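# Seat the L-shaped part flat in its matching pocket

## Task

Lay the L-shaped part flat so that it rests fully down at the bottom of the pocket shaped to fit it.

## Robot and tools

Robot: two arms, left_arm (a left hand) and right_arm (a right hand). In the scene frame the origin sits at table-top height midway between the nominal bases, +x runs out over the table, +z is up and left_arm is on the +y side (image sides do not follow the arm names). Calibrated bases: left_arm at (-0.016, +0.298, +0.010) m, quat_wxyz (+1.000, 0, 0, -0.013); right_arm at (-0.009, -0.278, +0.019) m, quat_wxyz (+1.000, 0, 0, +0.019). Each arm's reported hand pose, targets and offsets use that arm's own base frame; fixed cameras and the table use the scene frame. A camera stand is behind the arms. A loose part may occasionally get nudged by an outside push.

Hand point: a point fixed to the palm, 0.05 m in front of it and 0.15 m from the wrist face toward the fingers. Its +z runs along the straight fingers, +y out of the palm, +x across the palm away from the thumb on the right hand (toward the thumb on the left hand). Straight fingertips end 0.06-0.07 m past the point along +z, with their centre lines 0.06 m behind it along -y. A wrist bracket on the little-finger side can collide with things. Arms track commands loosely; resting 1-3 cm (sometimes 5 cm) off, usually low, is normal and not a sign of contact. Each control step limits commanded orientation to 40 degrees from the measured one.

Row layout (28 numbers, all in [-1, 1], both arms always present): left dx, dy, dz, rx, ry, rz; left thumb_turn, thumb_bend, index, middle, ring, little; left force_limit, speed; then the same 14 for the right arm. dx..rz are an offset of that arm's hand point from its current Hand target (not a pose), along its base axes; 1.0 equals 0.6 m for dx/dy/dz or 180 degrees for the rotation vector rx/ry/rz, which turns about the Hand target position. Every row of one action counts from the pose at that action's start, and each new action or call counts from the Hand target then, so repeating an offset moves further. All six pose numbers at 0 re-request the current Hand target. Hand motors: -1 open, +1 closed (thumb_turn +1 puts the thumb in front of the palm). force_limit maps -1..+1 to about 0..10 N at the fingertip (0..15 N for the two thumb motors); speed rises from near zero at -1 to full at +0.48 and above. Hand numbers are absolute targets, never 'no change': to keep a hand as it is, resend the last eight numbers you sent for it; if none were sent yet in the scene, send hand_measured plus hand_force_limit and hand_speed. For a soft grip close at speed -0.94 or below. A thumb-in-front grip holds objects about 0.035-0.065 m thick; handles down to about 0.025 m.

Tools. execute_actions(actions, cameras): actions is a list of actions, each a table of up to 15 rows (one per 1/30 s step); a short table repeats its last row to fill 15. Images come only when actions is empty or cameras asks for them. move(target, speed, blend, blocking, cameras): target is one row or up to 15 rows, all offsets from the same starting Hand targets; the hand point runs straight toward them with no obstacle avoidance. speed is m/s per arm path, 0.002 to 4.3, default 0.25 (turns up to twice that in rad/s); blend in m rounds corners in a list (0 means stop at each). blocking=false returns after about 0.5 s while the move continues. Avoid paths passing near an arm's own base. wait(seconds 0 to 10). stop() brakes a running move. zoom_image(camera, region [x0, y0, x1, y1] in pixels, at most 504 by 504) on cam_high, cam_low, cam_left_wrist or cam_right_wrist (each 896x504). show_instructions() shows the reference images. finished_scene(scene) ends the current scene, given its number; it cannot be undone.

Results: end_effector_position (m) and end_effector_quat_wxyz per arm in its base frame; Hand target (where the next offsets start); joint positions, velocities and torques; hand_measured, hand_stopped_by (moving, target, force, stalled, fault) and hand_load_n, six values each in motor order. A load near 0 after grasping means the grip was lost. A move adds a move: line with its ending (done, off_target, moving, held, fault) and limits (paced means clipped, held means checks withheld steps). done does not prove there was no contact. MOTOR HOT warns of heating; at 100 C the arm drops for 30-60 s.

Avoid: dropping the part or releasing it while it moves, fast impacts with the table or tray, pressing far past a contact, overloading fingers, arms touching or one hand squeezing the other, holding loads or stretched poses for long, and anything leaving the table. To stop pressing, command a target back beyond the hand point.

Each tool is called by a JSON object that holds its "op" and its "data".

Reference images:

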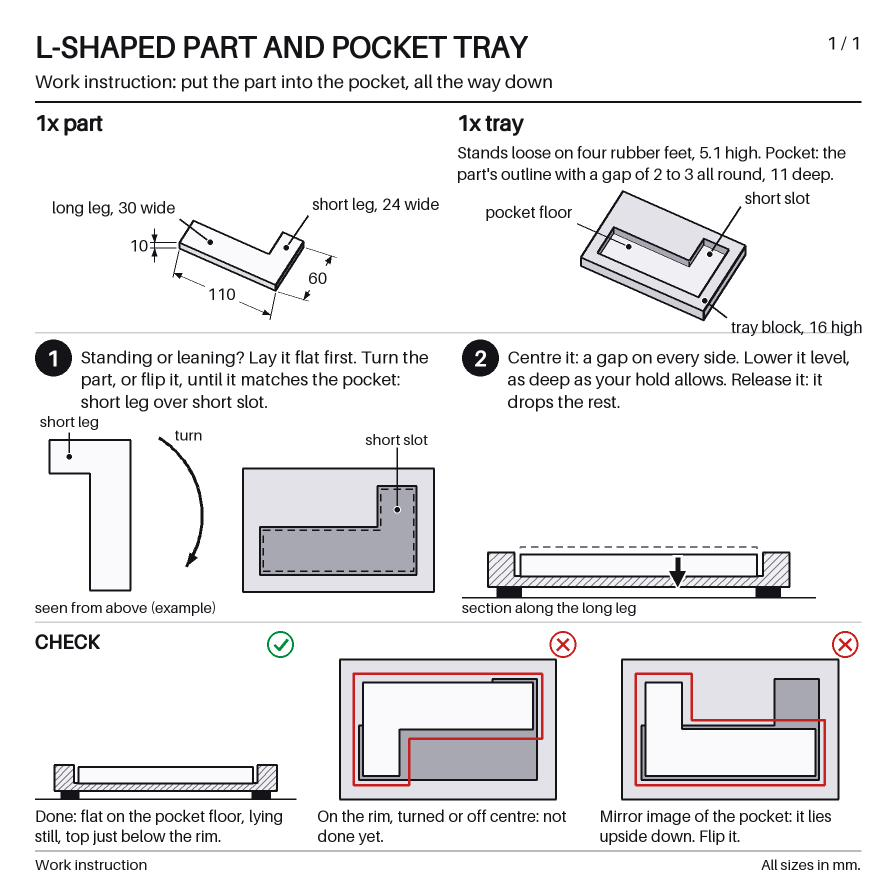

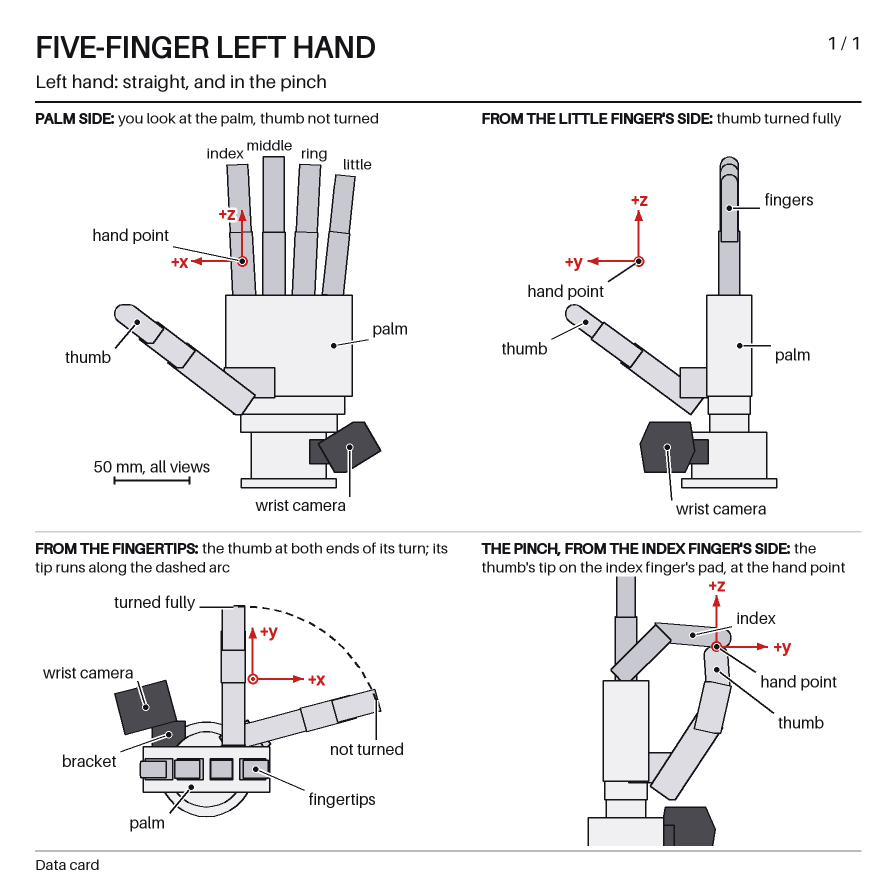

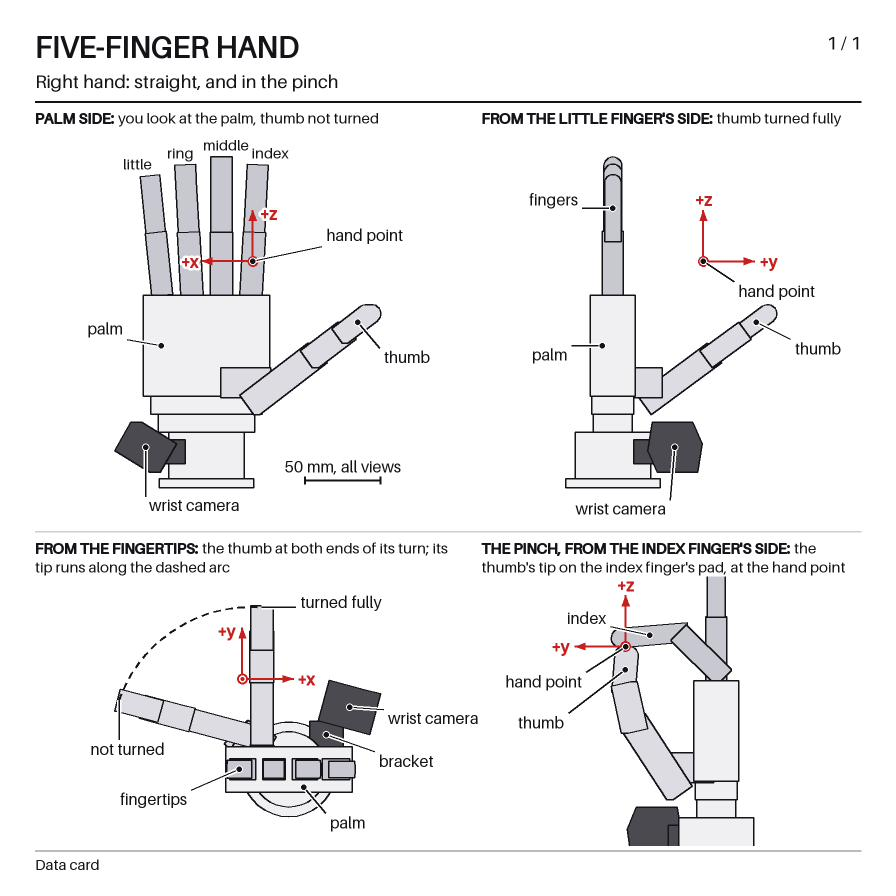

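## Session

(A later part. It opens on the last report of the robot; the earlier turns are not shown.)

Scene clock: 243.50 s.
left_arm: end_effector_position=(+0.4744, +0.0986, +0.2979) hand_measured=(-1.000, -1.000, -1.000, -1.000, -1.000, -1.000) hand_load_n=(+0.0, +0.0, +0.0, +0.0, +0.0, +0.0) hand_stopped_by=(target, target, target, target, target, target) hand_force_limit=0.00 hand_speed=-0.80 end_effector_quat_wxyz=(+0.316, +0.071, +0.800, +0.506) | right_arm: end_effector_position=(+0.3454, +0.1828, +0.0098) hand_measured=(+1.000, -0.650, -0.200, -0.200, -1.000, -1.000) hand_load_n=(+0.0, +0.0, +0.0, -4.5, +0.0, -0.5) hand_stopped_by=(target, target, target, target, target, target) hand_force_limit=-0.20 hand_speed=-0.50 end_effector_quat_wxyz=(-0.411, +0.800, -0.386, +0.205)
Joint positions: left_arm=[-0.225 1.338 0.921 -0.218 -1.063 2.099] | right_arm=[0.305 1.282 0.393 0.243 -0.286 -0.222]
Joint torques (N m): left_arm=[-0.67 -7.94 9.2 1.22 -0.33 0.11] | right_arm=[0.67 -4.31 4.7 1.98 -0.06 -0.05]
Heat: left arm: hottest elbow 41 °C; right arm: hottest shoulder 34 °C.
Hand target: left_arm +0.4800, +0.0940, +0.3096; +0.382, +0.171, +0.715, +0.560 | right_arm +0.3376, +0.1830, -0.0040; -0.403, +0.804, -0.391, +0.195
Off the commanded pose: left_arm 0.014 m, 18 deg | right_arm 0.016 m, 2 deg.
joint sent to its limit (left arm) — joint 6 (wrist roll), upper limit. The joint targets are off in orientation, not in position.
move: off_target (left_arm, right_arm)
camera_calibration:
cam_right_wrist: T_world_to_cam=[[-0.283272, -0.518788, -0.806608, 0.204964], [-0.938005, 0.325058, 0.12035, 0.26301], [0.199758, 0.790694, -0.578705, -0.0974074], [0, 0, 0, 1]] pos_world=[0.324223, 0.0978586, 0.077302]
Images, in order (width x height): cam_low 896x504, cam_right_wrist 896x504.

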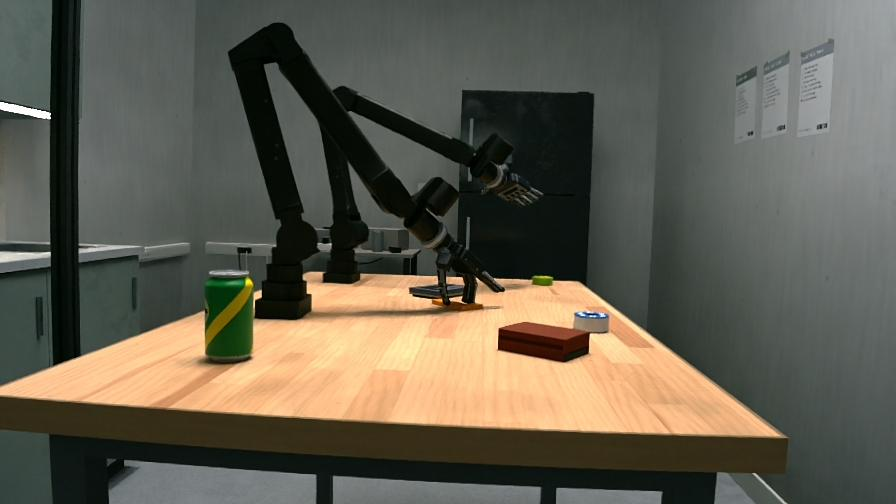

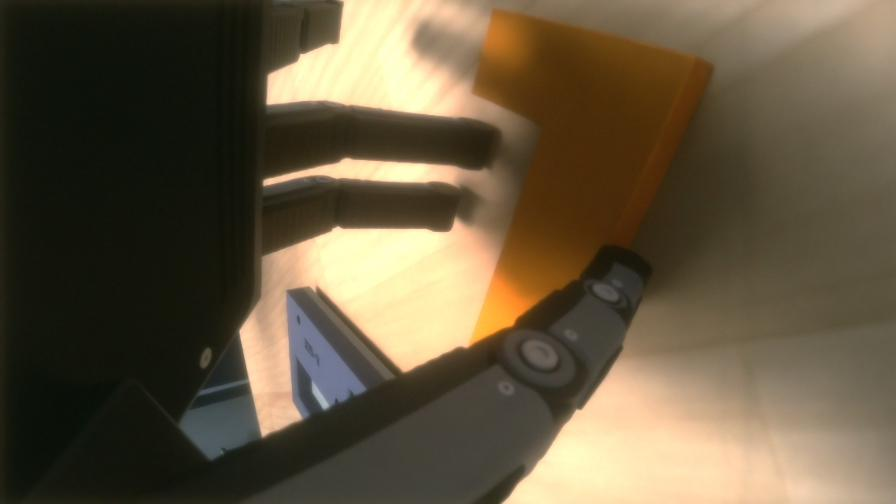

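{"op": "move", "data": {"target": [0,0,0,0,0,0,-1,-1,-1,-1,-1,-1,0,-0.8, -0.0032,0.002,0.0333,-0.0137,0.0175,0,1,-0.65,0,0,-1,-1,-0.2,-0.5], "speed": 0.05, "cameras": ["cam_low","cam_right_wrist"]}}

{"op": "zoom_image", "data": {"camera": "cam_low", "region": [436, 288, 484, 316]}}

Scene clock: 260.20 s.
left_arm: end_effector_position=(+0.4744, +0.0986, +0.2979) hand_measured=(-1.000, -1.000, -1.000, -1.000, -1.000, -1.000) hand_load_n=(+0.0, +0.0, +0.0, +0.0, +0.0, +0.0) hand_stopped_by=(target, target, target, target, target, target) hand_force_limit=0.00 hand_speed=-0.80 end_effector_quat_wxyz=(+0.316, +0.071, +0.800, +0.506) | right_arm: end_effector_position=(+0.3308, +0.1776, +0.0097) hand_measured=(+1.000, -0.650, +0.000, +0.000, -1.000, -1.000) hand_load_n=(+0.0, +0.0, +0.0, +0.5, +0.0, +0.0) hand_stopped_by=(target, target, target, target, target, target) hand_force_limit=-0.20 hand_speed=-0.50 end_effector_quat_wxyz=(-0.374, +0.815, -0.402, +0.183)
Joint positions: left_arm=[-0.225 1.338 0.921 -0.218 -1.063 2.099] | right_arm=[0.32 1.238 0.421 0.078 -0.254 -0.222]
Joint torques (N m): left_arm=[-0.67 -8 9.2 1.22 -0.33 0.11] | right_arm=[1.14 -6.24 7.99 0.32 -0.1 -0.1]
Heat: left arm: hottest elbow 41 °C; right arm: hottest shoulder 34 °C.
Hand target: left_arm +0.4800, +0.0940, +0.3096; +0.382, +0.171, +0.715, +0.560 | right_arm +0.3357, +0.1841, +0.0159; -0.374, +0.818, -0.398, +0.181
Off the commanded pose: left_arm 0.014 m, 18 deg | right_arm 0.010 m, 1 deg.
joint sent to its limit (left arm) — joint 6 (wrist roll), upper limit. The joint targets are off in orientation, not in position.
move: off_target (left_arm)
camera_calibration:
cam_right_wrist: T_world_to_cam=[[-0.353791, -0.553165, -0.754215, 0.226899], [-0.921945, 0.342147, 0.18153, 0.242116], [0.157637, 0.759569, -0.631036, -0.0704548], [0, 0, 0, 1]] pos_world=[0.314599, 0.0961885, 0.0827201]
Images, in order (width x height): cam_low 896x504, cam_right_wrist 896x504.

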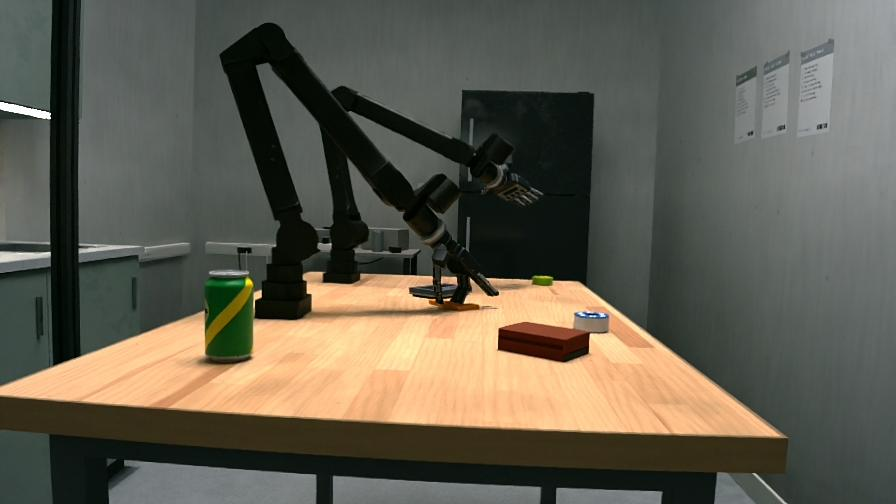

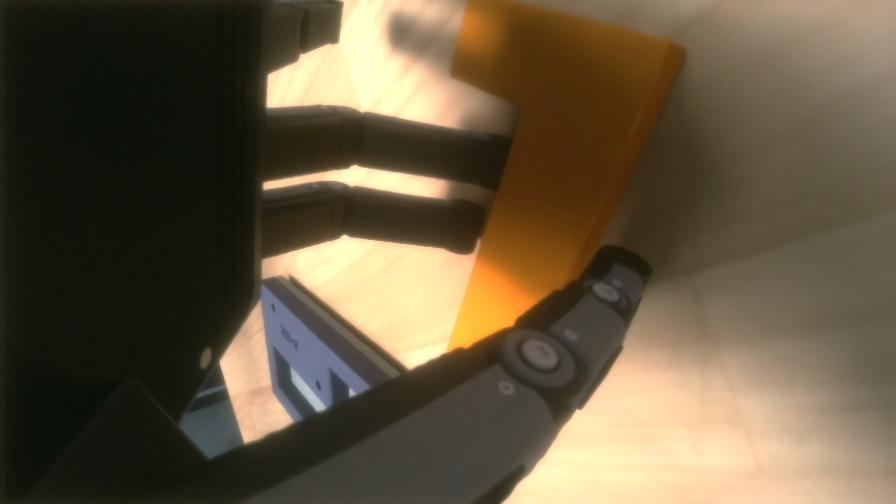

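Scaled by 10.500 from the camera's 896x504 image, which has a finer 1280x720 frame.

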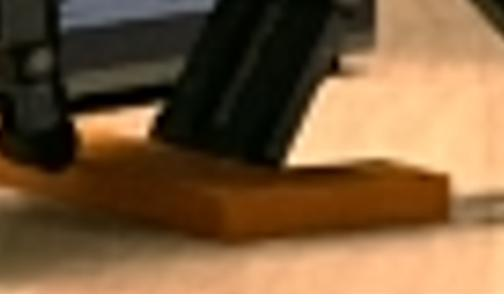

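{"op": "zoom_image", "data": {"camera": "cam_right_wrist", "region": [420, 0, 720, 200]}}

Scaled by 1.680 from the camera's 896x504 image, which has a finer 1280x720 frame.

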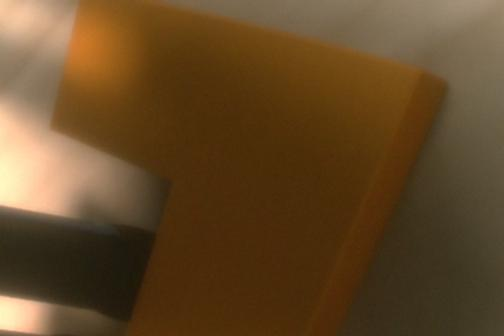

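{"op": "move", "data": {"target": [[0,0,0,0,0,0,-1,-1,-1,-1,-1,-1,0,-0.8, 0.0,0.0,0.0385,0,0,0,1,-0.65,0,0,-1,-1,-0.2,-0.5],[0,0,0,0,0,0,-1,-1,-1,-1,-1,-1,0,-0.8, 0.0088,0.0065,0.0385,-0.0103,0.0131,0,1,-1,0.2,0.2,-1,-1,-0.2,-0.5]], "speed": 0.06, "cameras": ["cam_low","cam_right_wrist"]}}

{"op": "zoom_image", "data": {"camera": "cam_low", "region": [436, 276, 484, 316]}}

Scene clock: 295.17 s.
left_arm: end_effector_position=(+0.4744, +0.0986, +0.2979) hand_measured=(-1.000, -1.000, -1.000, -1.000, -1.000, -1.000) hand_load_n=(+0.0, +0.0, +0.0, +0.0, +0.5, +0.0) hand_stopped_by=(target, target, target, target, target, target) hand_force_limit=0.00 hand_speed=-0.80 end_effector_quat_wxyz=(+0.316, +0.071, +0.800, +0.506) | right_arm: end_effector_position=(+0.3230, +0.1772, +0.0227) hand_measured=(+1.000, -1.000, +0.200, +0.200, -1.000, -1.000) hand_load_n=(+0.0, +0.0, +0.0, +0.0, +0.0, +0.0) hand_stopped_by=(target, target, target, target, target, target) hand_force_limit=-0.20 hand_speed=-0.50 end_effector_quat_wxyz=(-0.343, +0.829, -0.411, +0.162)
Joint positions: left_arm=[-0.225 1.338 0.921 -0.218 -1.063 2.099] | right_arm=[0.337 1.196 0.48 -0.105 -0.231 -0.222]
Joint torques (N m): left_arm=[-0.67 -8 9.2 1.22 -0.33 0.11] | right_arm=[0.91 -5.77 10.04 0.79 -0.11 -0.1]
Heat: left arm: hottest elbow 41 °C; right arm: hottest shoulder 34 °C.
Hand target: left_arm +0.4800, +0.0940, +0.3096; +0.382, +0.171, +0.715, +0.560 | right_arm +0.3409, +0.1881, +0.0390; -0.353, +0.827, -0.402, +0.170
Off the commanded pose: left_arm 0.014 m, 18 deg | right_arm 0.027 m, 2 deg.
joint sent to its limit (left arm) — joint 6 (wrist roll), upper limit. The joint targets are off in orientation, not in position.
move: off_target (left_arm, right_arm); target 2's new numbers were sent with right_arm's hand 0.027 m and 2 deg from that target
camera_calibration:
cam_right_wrist: T_world_to_cam=[[-0.405152, -0.583884, -0.703514, 0.254667], [-0.907547, 0.34986, 0.232286, 0.225566], [0.110503, 0.732583, -0.671648, -0.0397814], [0, 0, 0, 1]] pos_world=[0.312286, 0.0989226, 0.100047]
Images, in order (width x height): cam_low 896x504, cam_right_wrist 896x504.

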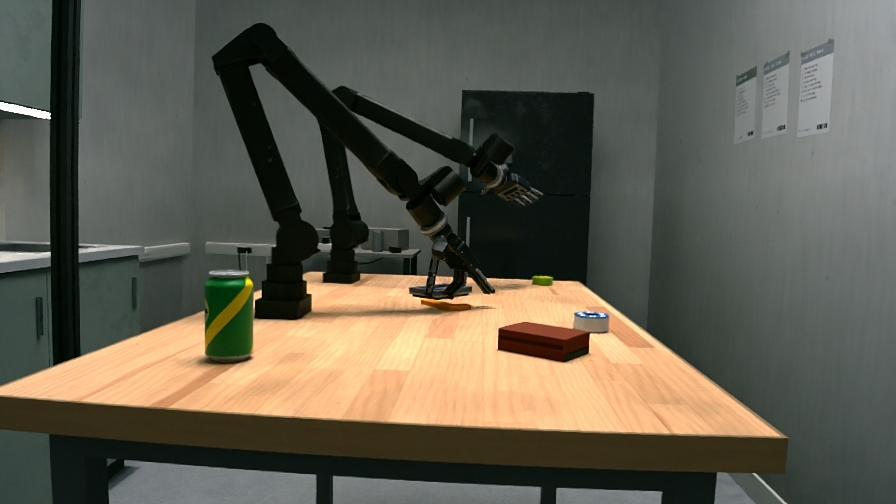

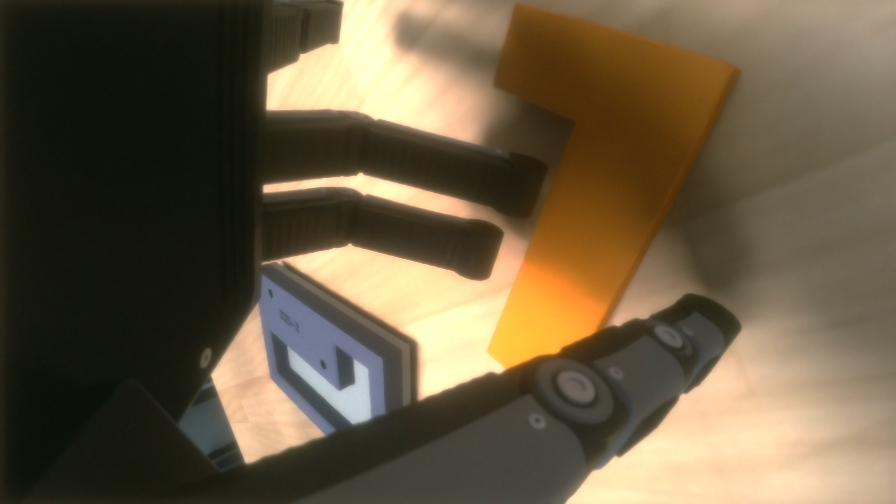

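Scaled by 10.500 from the camera's 896x504 image, which has a finer 1280x720 frame.

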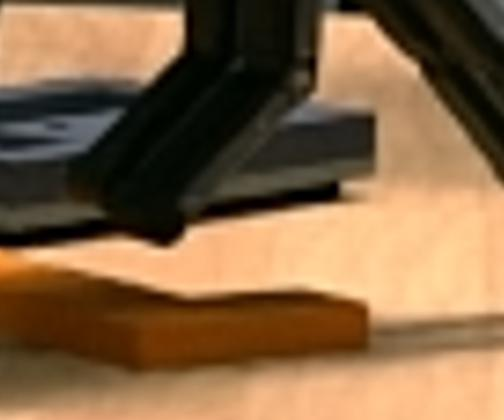

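{"op": "move", "data": {"target": [0,0,0,0,0,0,-1,-1,-1,-1,-1,-1,0,-0.8, 0.0,0.0,0.0,0,0,0,1,-1,0.2,0.2,-1,-1,-0.2,-0.5], "speed": 0.06, "cameras": ["cam_right_wrist"]}}

Scene clock: 302.13 s.
left_arm: end_effector_position=(+0.4744, +0.0986, +0.2979) hand_measured=(-1.000, -1.000, -1.000, -1.000, -1.000, -1.000) hand_load_n=(+0.0, +0.0, +0.0, +0.0, +0.0, +0.0) hand_stopped_by=(target, target, target, target, target, target) hand_force_limit=0.00 hand_speed=-0.80 end_effector_quat_wxyz=(+0.316, +0.071, +0.800, +0.506) | right_arm: end_effector_position=(+0.3230, +0.1772, +0.0227) hand_measured=(+1.000, -1.000, +0.200, +0.200, -1.000, -1.000) hand_load_n=(+0.0, +0.0, +0.0, +0.0, +0.0, +0.0) hand_stopped_by=(target, target, target, target, target, target) hand_force_limit=-0.20 hand_speed=-0.50 end_effector_quat_wxyz=(-0.343, +0.829, -0.411, +0.162)
Joint positions: left_arm=[-0.225 1.338 0.921 -0.218 -1.063 2.099] | right_arm=[0.337 1.196 0.48 -0.105 -0.231 -0.222]
Joint torques (N m): left_arm=[-0.62 -8 9.21 1.22 -0.33 0.11] | right_arm=[1.08 -5.77 10.06 0.79 -0.11 -0.1]
Heat: left arm: hottest elbow 41 °C; right arm: hottest shoulder 34 °C.
Hand target: left_arm +0.4800, +0.0940, +0.3096; +0.382, +0.171, +0.715, +0.560 | right_arm +0.3409, +0.1881, +0.0390; -0.353, +0.827, -0.402, +0.170
Off the commanded pose: left_arm 0.014 m, 18 deg | right_arm 0.026 m, 2 deg.
joint sent to its limit (left arm) — joint 6 (wrist roll), upper limit. The joint targets are off in orientation, not in position.
move: off_target (left_arm, right_arm)
camera_calibration:
cam_right_wrist: T_world_to_cam=[[-0.405152, -0.583884, -0.703514, 0.254667], [-0.907547, 0.34986, 0.232286, 0.225566], [0.110503, 0.732583, -0.671648, -0.0397814], [0, 0, 0, 1]] pos_world=[0.312286, 0.0989226, 0.100047]
Images, in order (width x height): cam_right_wrist 896x504.

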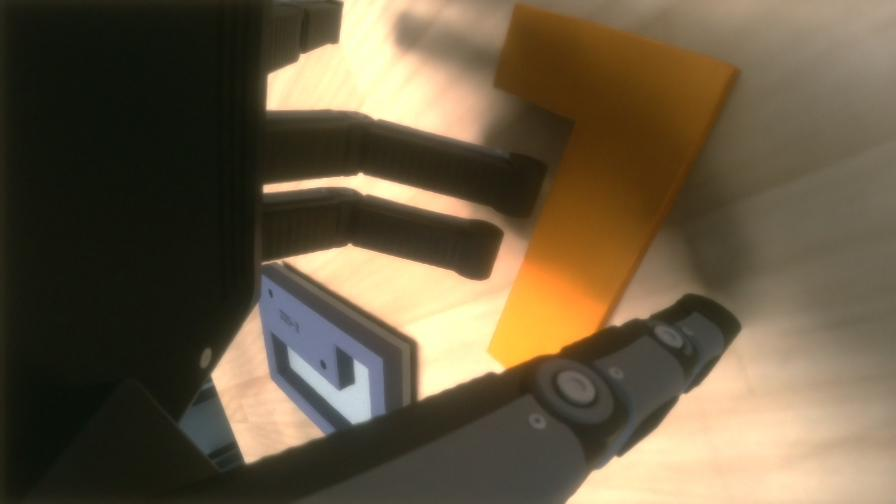

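{"op": "zoom_image", "data": {"camera": "cam_right_wrist", "region": [470, 0, 770, 200]}}

{"op": "zoom_image", "data": {"camera": "cam_right_wrist", "region": [440, 180, 740, 380]}}

Scaled by 1.680 from the camera's 896x504 image, which has a finer 1280x720 frame.

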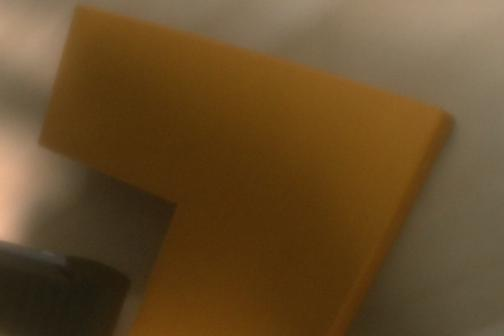

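Scaled by 1.680 from the camera's 896x504 image, which has a finer 1280x720 frame.

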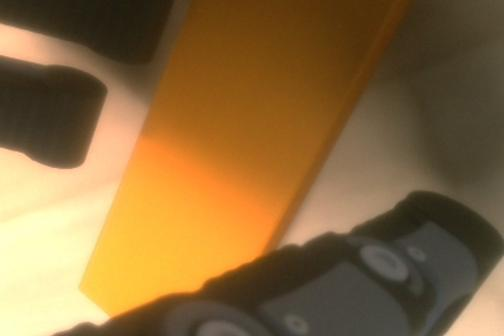

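{"op": "move", "data": {"target": [0,0,0,0,0,0,-1,-1,-1,-1,-1,-1,0,-0.8, -0.0133,-0.0083,0.03,0.024,-0.0306,0,1,-0.85,0,0,-1,-1,-0.2,-0.5], "speed": 0.08, "cameras": ["cam_right_wrist"]}}

Scene clock: 349.50 s.
left_arm: end_effector_position=(+0.4744, +0.0986, +0.2979) hand_measured=(-1.000, -1.000, -1.000, -1.000, -1.000, -1.000) hand_load_n=(+0.0, +0.0, +0.0, +0.0, +0.0, +0.0) hand_stopped_by=(target, target, target, target, target, target) hand_force_limit=0.00 hand_speed=-0.80 end_effector_quat_wxyz=(+0.316, +0.071, +0.800, +0.506) | right_arm: end_effector_position=(+0.3292, +0.1858, +0.0544) hand_measured=(+1.000, -0.850, +0.000, +0.000, -1.000, -1.000) hand_load_n=(+0.0, +0.0, +0.0, +0.0, +0.0, +0.0) hand_stopped_by=(target, target, target, target, target, target) hand_force_limit=-0.20 hand_speed=-0.50 end_effector_quat_wxyz=(-0.396, +0.812, -0.386, +0.189)
Joint positions: left_arm=[-0.225 1.338 0.921 -0.218 -1.063 2.099] | right_arm=[0.332 1.103 0.456 -0.046 -0.274 -0.222]
Joint torques (N m): left_arm=[-0.62 -8 9.21 1.22 -0.33 0.11] | right_arm=[-1.2 -6.07 6.46 1.99 -0.34 -0.02]
Heat: left arm: hottest elbow 41 °C; right arm: hottest elbow 38 °C.
Hand target: left_arm +0.4800, +0.0940, +0.3096; +0.382, +0.171, +0.715, +0.560 | right_arm +0.3330, +0.1831, +0.0571; -0.403, +0.804, -0.391, +0.195
Off the commanded pose: left_arm 0.014 m, 18 deg | right_arm 0.005 m, 1 deg.
joint sent to its limit (left arm) — joint 6 (wrist roll), upper limit. The joint targets are off in orientation, not in position.
move: off_target (left_arm)
camera_calibration:
cam_right_wrist: T_world_to_cam=[[-0.307707, -0.54127, -0.782523, 0.248869], [-0.937711, 0.311928, 0.15297, 0.242099], [0.161293, 0.78085, -0.603537, -0.0548439], [0, 0, 0, 1]] pos_world=[0.312443, 0.102013, 0.124612]
Images, in order (width x height): cam_right_wrist 896x504.

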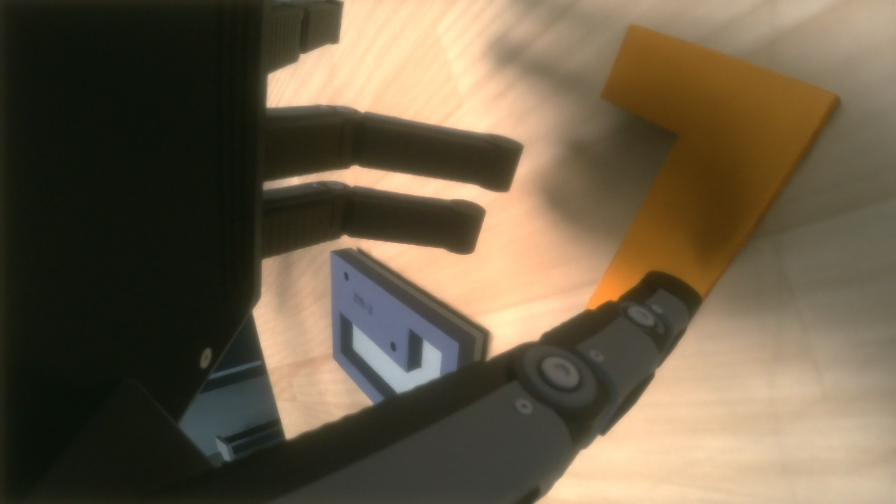

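{"op": "move", "data": {"target": [0,0,0,0,0,0,-1,-1,-1,-1,-1,-1,0,-0.8, -0.0233,-0.0093,-0.0618,0,0,0,1,-0.85,0,0,-1,-1,-0.2,-0.5], "speed": 0.06, "cameras": ["cam_right_wrist","cam_low"]}}

{"op": "zoom_image", "data": {"camera": "cam_low", "region": [420, 280, 476, 316]}}

Scene clock: 359.07 s.
left_arm: end_effector_position=(+0.4744, +0.0986, +0.2979) hand_measured=(-1.000, -1.000, -1.000, -1.000, -1.000, -1.000) hand_load_n=(+0.0, +0.0, +0.0, +0.0, +0.0, +0.0) hand_stopped_by=(target, target, target, target, target, target) hand_force_limit=0.00 hand_speed=-0.80 end_effector_quat_wxyz=(+0.316, +0.071, +0.800, +0.506) | right_arm: end_effector_position=(+0.3157, +0.1804, +0.0205) hand_measured=(+1.000, -0.850, +0.000, +0.000, -1.000, -1.000) hand_load_n=(+0.0, +0.0, +0.0, +0.0, +0.0, +0.0) hand_stopped_by=(target, target, target, target, target, target) hand_force_limit=-0.20 hand_speed=-0.50 end_effector_quat_wxyz=(-0.399, +0.810, -0.385, +0.191)
Joint positions: left_arm=[-0.225 1.338 0.921 -0.218 -1.063 2.099] | right_arm=[0.329 1.154 0.365 0.105 -0.277 -0.222]
Joint torques (N m): left_arm=[-0.67 -8 9.21 1.22 -0.33 0.11] | right_arm=[-1.26 -5.19 5.89 2.15 -0.34 -0.03]
Heat: left arm: hottest elbow 41 °C; right arm: hottest elbow 36 °C.
Hand target: left_arm +0.4800, +0.0940, +0.3096; +0.382, +0.171, +0.715, +0.560 | right_arm +0.3188, +0.1775, +0.0198; -0.403, +0.804, -0.391, +0.195
Off the commanded pose: left_arm 0.014 m, 18 deg | right_arm 0.004 m, 1 deg.
joint sent to its limit (left arm) — joint 6 (wrist roll), upper limit. The joint targets are off in orientation, not in position.
move: off_target (left_arm)
camera_calibration:
cam_right_wrist: T_world_to_cam=[[-0.302036, -0.537183, -0.787534, 0.212791], [-0.938563, 0.312247, 0.146973, 0.236613], [0.166953, 0.783541, -0.59849, -0.0713368], [0, 0, 0, 1]] pos_world=[0.298257, 0.0963214, 0.0901101]
Images, in order (width x height): cam_low 896x504, cam_right_wrist 896x504.

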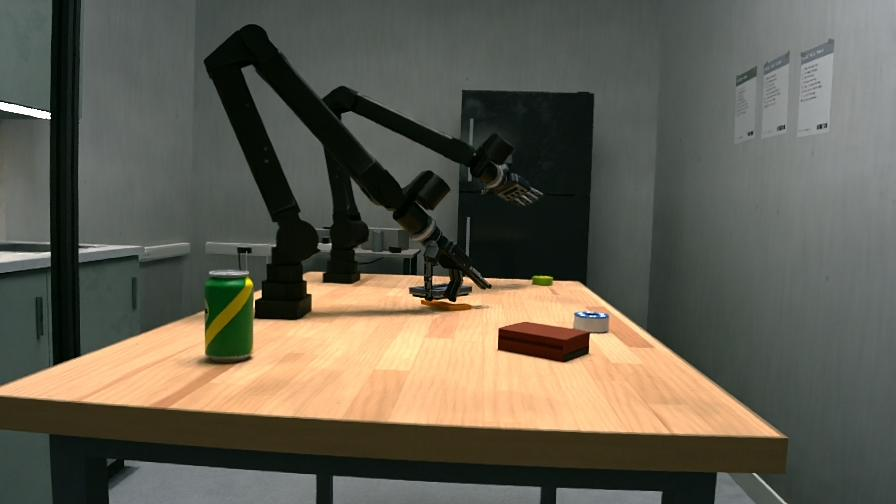

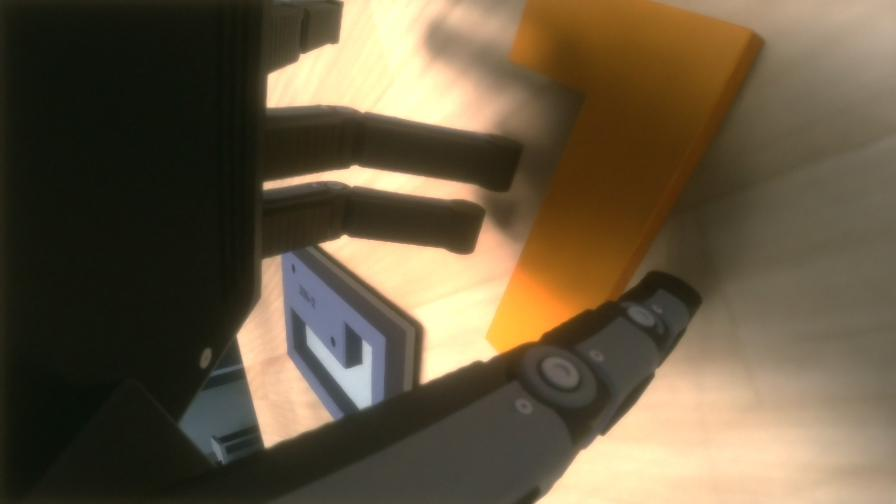

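Scaled by 9.000 from the camera's 896x504 image, which has a finer 1280x720 frame.

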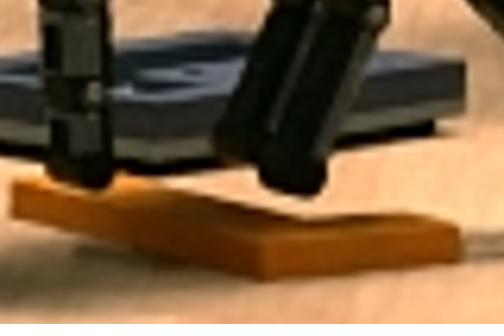

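{"op": "move", "data": {"target": [0,0,0,0,0,0,-1,-1,-1,-1,-1,-1,0,-0.8, 0.0075,-0.0117,-0.0188,0,0,0,1,-0.85,0,0,-1,-1,-0.2,-0.5], "speed": 0.05, "cameras": ["cam_right_wrist","cam_low"]}}

{"op": "zoom_image", "data": {"camera": "cam_low", "region": [420, 280, 476, 316]}}

Scene clock: 364.07 s.
left_arm: end_effector_position=(+0.4744, +0.0986, +0.2979) hand_measured=(-1.000, -1.000, -1.000, -1.000, -1.000, -1.000) hand_load_n=(+0.0, +0.0, +0.0, +0.0, +0.0, +0.0) hand_stopped_by=(target, target, target, target, target, target) hand_force_limit=0.00 hand_speed=-0.80 end_effector_quat_wxyz=(+0.316, +0.071, +0.800, +0.506) | right_arm: end_effector_position=(+0.3210, +0.1746, +0.0105) hand_measured=(+1.000, -0.850, +0.000, +0.000, -1.000, -1.000) hand_load_n=(+0.0, +0.0, +0.0, +0.0, +0.0, +0.0) hand_stopped_by=(target, target, target, target, target, target) hand_force_limit=-0.20 hand_speed=-0.50 end_effector_quat_wxyz=(-0.402, +0.806, -0.392, +0.189)
Joint positions: left_arm=[-0.225 1.338 0.921 -0.218 -1.063 2.099] | right_arm=[0.297 1.203 0.359 0.157 -0.301 -0.224]
Joint torques (N m): left_arm=[-0.67 -8 9.2 1.22 -0.33 0.11] | right_arm=[-1.03 -5.25 5.48 2.22 -0.37 -0.22]
Heat: left arm: hottest elbow 41 °C; right arm: hottest elbow 36 °C.
Hand target: left_arm +0.4800, +0.0940, +0.3096; +0.382, +0.171, +0.715, +0.560 | right_arm +0.3234, +0.1705, +0.0086; -0.403, +0.804, -0.391, +0.195
Off the commanded pose: left_arm 0.014 m, 18 deg | right_arm 0.005 m, 1 deg.
joint sent to its limit (left arm) — joint 6 (wrist roll), upper limit. The joint targets are off in orientation, not in position.
move: off_target (left_arm)
camera_calibration:
cam_right_wrist: T_world_to_cam=[[-0.313391, -0.524408, -0.791696, 0.20478], [-0.933847, 0.321527, 0.156686, 0.241612], [0.172384, 0.788427, -0.59048, -0.0762832], [0, 0, 0, 1]] pos_world=[0.302955, 0.0898474, 0.0792228]
Images, in order (width x height): cam_low 896x504, cam_right_wrist 896x504.

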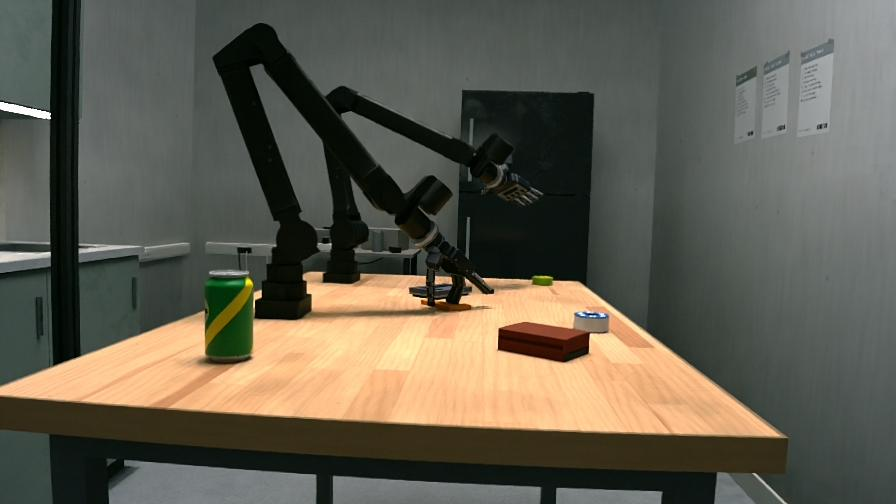

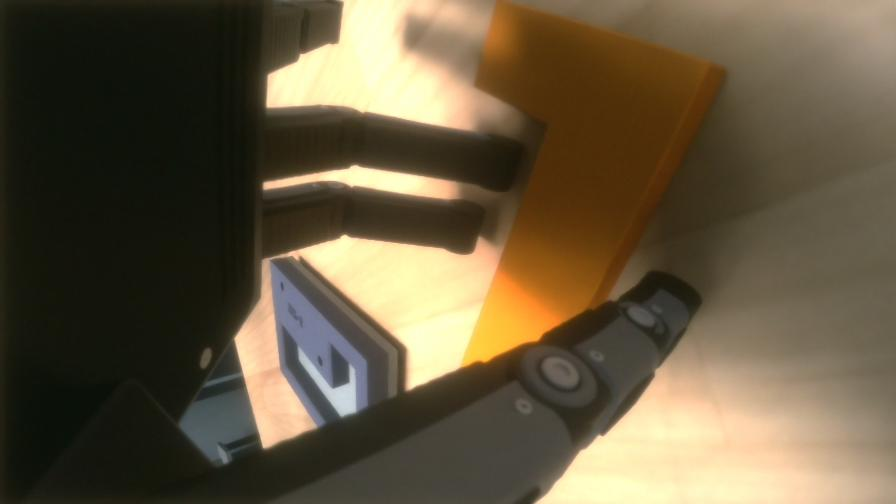

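Scaled by 9.000 from the camera's 896x504 image, which has a finer 1280x720 frame.

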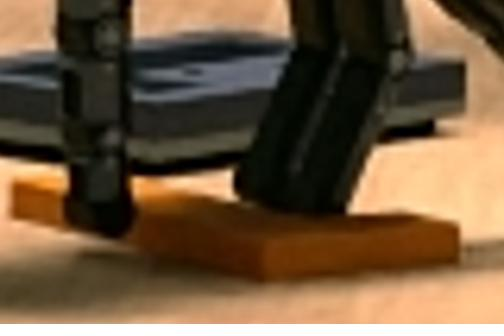

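{"op": "move", "data": {"target": [0,0,0,0,0,0,-1,-1,-1,-1,-1,-1,0,-0.8, 0,0,-0.0075,0,0,0,1,-0.85,0,0,-1,-1,-0.2,-0.5], "speed": 0.05, "cameras": ["cam_right_wrist"]}}

Scene clock: 372.27 s.
left_arm: end_effector_position=(+0.4744, +0.0986, +0.2979) hand_measured=(-1.000, -1.000, -1.000, -1.000, -1.000, -1.000) hand_load_n=(+0.0, +0.0, +0.0, +0.0, +0.0, +0.0) hand_stopped_by=(target, target, target, target, target, target) hand_force_limit=0.00 hand_speed=-0.80 end_effector_quat_wxyz=(+0.316, +0.071, +0.800, +0.506) | right_arm: end_effector_position=(+0.3239, +0.1757, +0.0095) hand_measured=(+1.000, -0.850, +0.000, +0.000, -1.000, -1.000) hand_load_n=(+0.0, +0.0, +0.5, -0.5, +0.0, +0.0) hand_stopped_by=(target, target, target, target, target, target) hand_force_limit=-0.20 hand_speed=-0.50 end_effector_quat_wxyz=(-0.405, +0.804, -0.391, +0.191)
Joint positions: left_arm=[-0.225 1.338 0.921 -0.218 -1.063 2.099] | right_arm=[0.297 1.217 0.359 0.18 -0.302 -0.224]
Joint torques (N m): left_arm=[-0.62 -8 9.2 1.22 -0.33 0.11] | right_arm=[-1.2 -5.07 4.97 2.21 -0.32 -0.22]
Heat: left arm: hottest elbow 41 °C; right arm: hottest elbow 35 °C.
Hand target: left_arm +0.4800, +0.0940, +0.3096; +0.382, +0.171, +0.715, +0.560 | right_arm +0.3234, +0.1705, +0.0042; -0.403, +0.804, -0.391, +0.195
Off the commanded pose: left_arm 0.014 m, 18 deg | right_arm 0.007 m, 0 deg.
joint sent to its limit (left arm) — joint 6 (wrist roll), upper limit. The joint targets are off in orientation, not in position.
move: off_target (left_arm)
camera_calibration:
cam_right_wrist: T_world_to_cam=[[-0.306208, -0.522, -0.796086, 0.20275], [-0.935436, 0.320145, 0.149886, 0.244949], [0.176623, 0.790584, -0.586329, -0.0801126], [0, 0, 0, 1]] pos_world=[0.305368, 0.0907521, 0.0777199]
Images, in order (width x height): cam_right_wrist 896x504.

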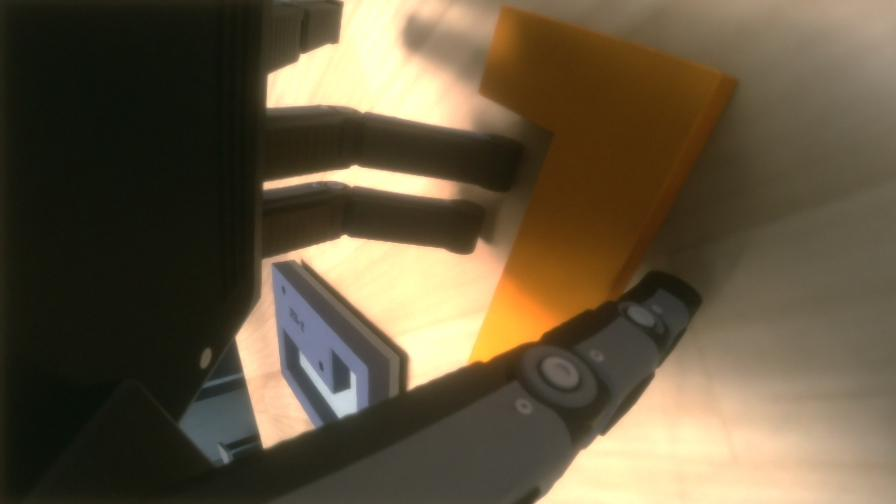

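{"op": "move", "data": {"target": [0,0,0,0,0,0,-1,-1,-1,-1,-1,-1,0,-0.8, 0,0,0,0,0,0,1,-0.85,0.3,0.3,-1,-1,-0.5,-0.94], "speed": 0.05, "cameras": ["cam_right_wrist","cam_low"]}}

{"op": "zoom_image", "data": {"camera": "cam_low", "region": [420, 280, 476, 316]}}

Scene clock: 377.37 s.
left_arm: end_effector_position=(+0.4744, +0.0986, +0.2979) hand_measured=(-1.000, -1.000, -1.000, -1.000, -1.000, -1.000) hand_load_n=(+0.0, +0.0, +0.0, +0.0, +0.0, +0.0) hand_stopped_by=(target, target, target, target, target, target) hand_force_limit=0.00 hand_speed=-0.80 end_effector_quat_wxyz=(+0.316, +0.071, +0.800, +0.506) | right_arm: end_effector_position=(+0.3222, +0.1751, +0.0075) hand_measured=(+1.000, -0.852, +0.300, +0.300, -1.000, -1.000) hand_load_n=(+0.5, +3.5, +0.0, +2.0, -0.5, +0.0) hand_stopped_by=(target, target, target, target, target, target) hand_force_limit=-0.50 hand_speed=-0.94 end_effector_quat_wxyz=(-0.404, +0.805, -0.391, +0.190)
Joint positions: left_arm=[-0.225 1.338 0.921 -0.218 -1.063 2.099] | right_arm=[0.297 1.219 0.355 0.182 -0.302 -0.224]
Joint torques (N m): left_arm=[-0.67 -8 9.2 1.22 -0.32 0.11] | right_arm=[-1.2 -5.13 5.27 2.13 -0.32 -0.23]
Heat: left arm: hottest elbow 41 °C; right arm: hottest elbow 34 °C.
Hand target: left_arm +0.4800, +0.0940, +0.3096; +0.382, +0.171, +0.715, +0.560 | right_arm +0.3234, +0.1705, +0.0042; -0.403, +0.804, -0.391, +0.195
Off the commanded pose: left_arm 0.014 m, 18 deg | right_arm 0.006 m, 1 deg.
joint sent to its limit (left arm) — joint 6 (wrist roll), upper limit. The joint targets are off in orientation, not in position.
move: off_target (left_arm)
camera_calibration:
cam_right_wrist: T_world_to_cam=[[-0.308751, -0.522815, -0.794567, 0.201379], [-0.934954, 0.320296, 0.152551, 0.243577], [0.174741, 0.789984, -0.5877, -0.0798538], [0, 0, 0, 1]] pos_world=[0.303863, 0.0903505, 0.0759212]
Images, in order (width x height): cam_low 896x504, cam_right_wrist 896x504.

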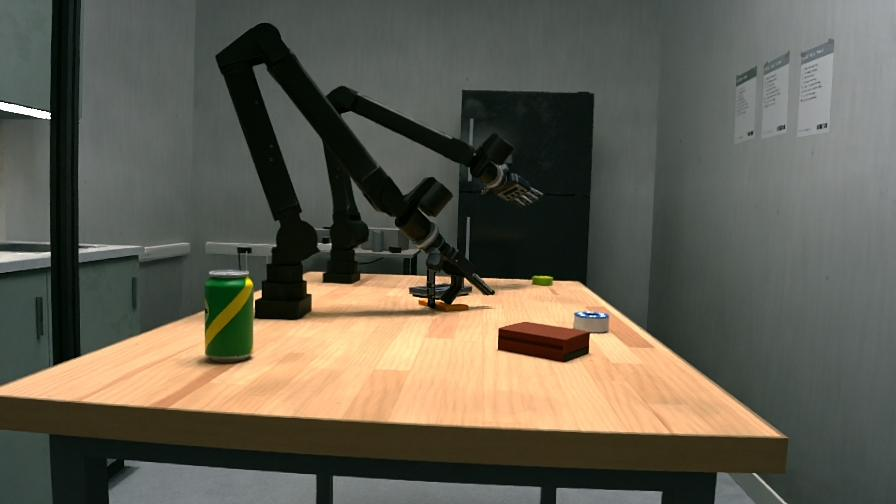

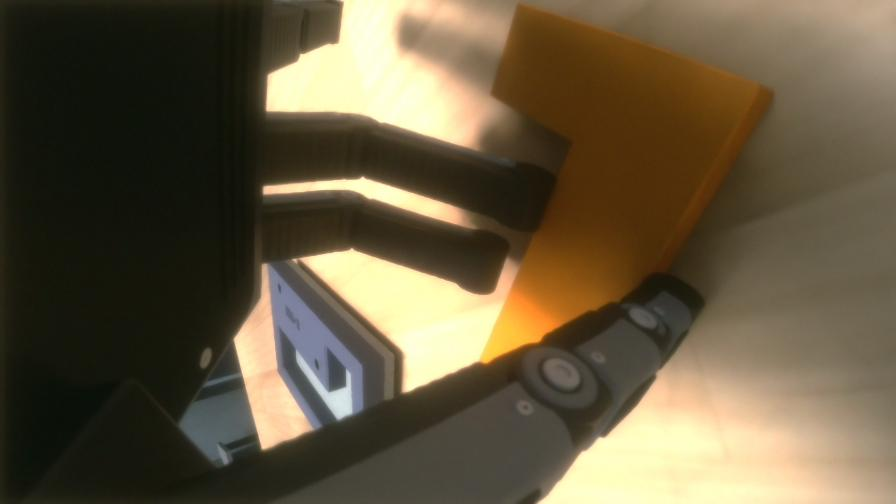

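Scaled by 9.000 from the camera's 896x504 image, which has a finer 1280x720 frame.

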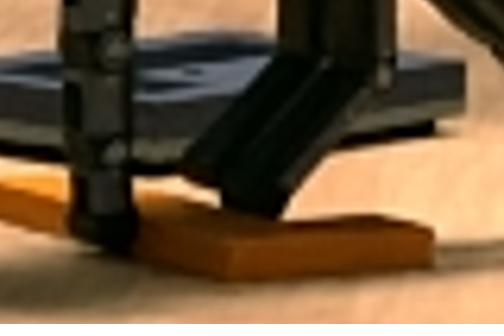

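{"op": "zoom_image", "data": {"camera": "cam_low", "region": [424, 292, 472, 316]}}

{"op": "zoom_image", "data": {"camera": "cam_right_wrist", "region": [440, 100, 720, 330]}}

Scaled by 10.500 from the camera's 896x504 image, which has a finer 1280x720 frame.

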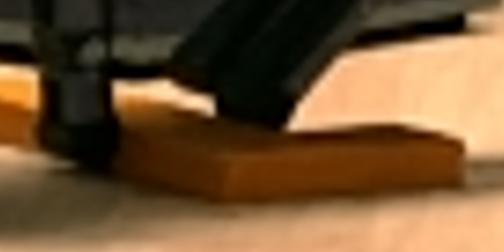

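Scaled by 1.800 from the camera's 896x504 image, which has a finer 1280x720 frame.

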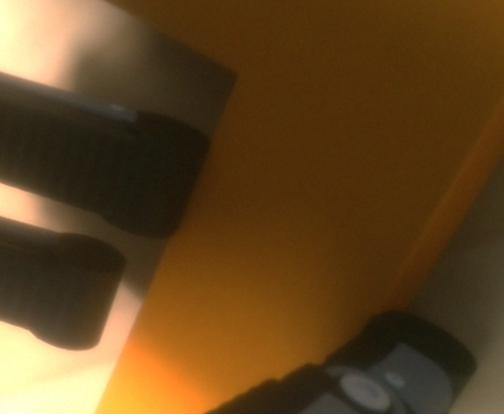

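{"op": "move", "data": {"target": [[0,0,0,0,0,0,-1,-1,-1,-1,-1,-1,0,-0.8, 0,0,0,0,0,0,1,-0.9,0,0,-1,-1,-0.5,-0.8],[0,0,0,0,0,0,-1,-1,-1,-1,-1,-1,0,-0.8, -0.004,0.0092,0.0763,-0.0727,-0.0571,0.0086,1,-0.9,0.1,0.1,-1,-1,-0.5,-0.8]], "speed": 0.06, "cameras": ["cam_right_wrist"]}}

Scene clock: 458.47 s.
left_arm: end_effector_position=(+0.4744, +0.0986, +0.2979) hand_measured=(-1.000, -1.000, -1.000, -1.000, -1.000, -1.000) hand_load_n=(+0.0, +0.0, +0.0, +0.0, +0.0, +0.0) hand_stopped_by=(target, target, target, target, target, target) hand_force_limit=0.00 hand_speed=-0.80 end_effector_quat_wxyz=(+0.316, +0.071, +0.800, +0.506) | right_arm: end_effector_position=(+0.3162, +0.1701, +0.0401) hand_measured=(+1.000, -0.900, +0.100, +0.100, -1.000, -1.000) hand_load_n=(+0.0, +0.0, +0.0, +0.0, +0.0, +0.0) hand_stopped_by=(target, target, target, target, target, target) hand_force_limit=-0.50 hand_speed=-0.80 end_effector_quat_wxyz=(-0.340, +0.829, -0.328, +0.298)
Joint positions: left_arm=[-0.225 1.338 0.921 -0.218 -1.063 2.099] | right_arm=[0.469 1.021 0.355 0.035 -0.004 -0.346]
Joint torques (N m): left_arm=[-0.67 -8 9.2 1.22 -0.33 0.11] | right_arm=[1.26 -5.01 8.39 1.02 0.04 -0.24]
Heat: left arm: hottest elbow 42 °C; right arm: hottest shoulder 33 °C.
Hand target: left_arm +0.4800, +0.0940, +0.3096; +0.382, +0.171, +0.715, +0.560 | right_arm +0.3211, +0.1759, +0.0499; -0.344, +0.830, -0.318, +0.304
Off the commanded pose: left_arm 0.014 m, 18 deg | right_arm 0.012 m, 1 deg.
joint sent to its limit (left arm) — joint 6 (wrist roll), upper limit. The joint targets are off in orientation, not in position.
move: off_target (left_arm, right_arm); target 2's new numbers were sent with right_arm's hand 0.012 m and 1 deg from that target
camera_calibration:
cam_right_wrist: T_world_to_cam=[[-0.178317, -0.698482, -0.693056, 0.207405], [-0.943975, 0.320214, -0.0798441, 0.246902], [0.277695, 0.639989, -0.716449, -0.0575726], [0, 0, 0, 1]] pos_world=[0.286041, 0.102653, 0.122209]
Images, in order (width x height): cam_right_wrist 896x504.

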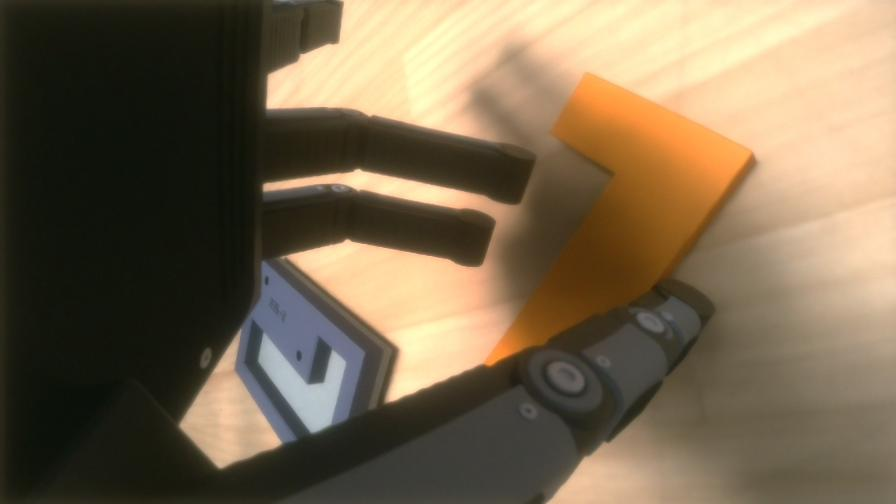

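{"op": "zoom_image", "data": {"camera": "cam_right_wrist", "region": [460, 50, 780, 290]}}

Scaled by 1.575 from the camera's 896x504 image, which has a finer 1280x720 frame.

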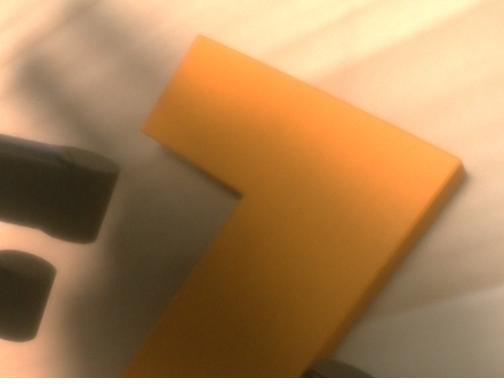

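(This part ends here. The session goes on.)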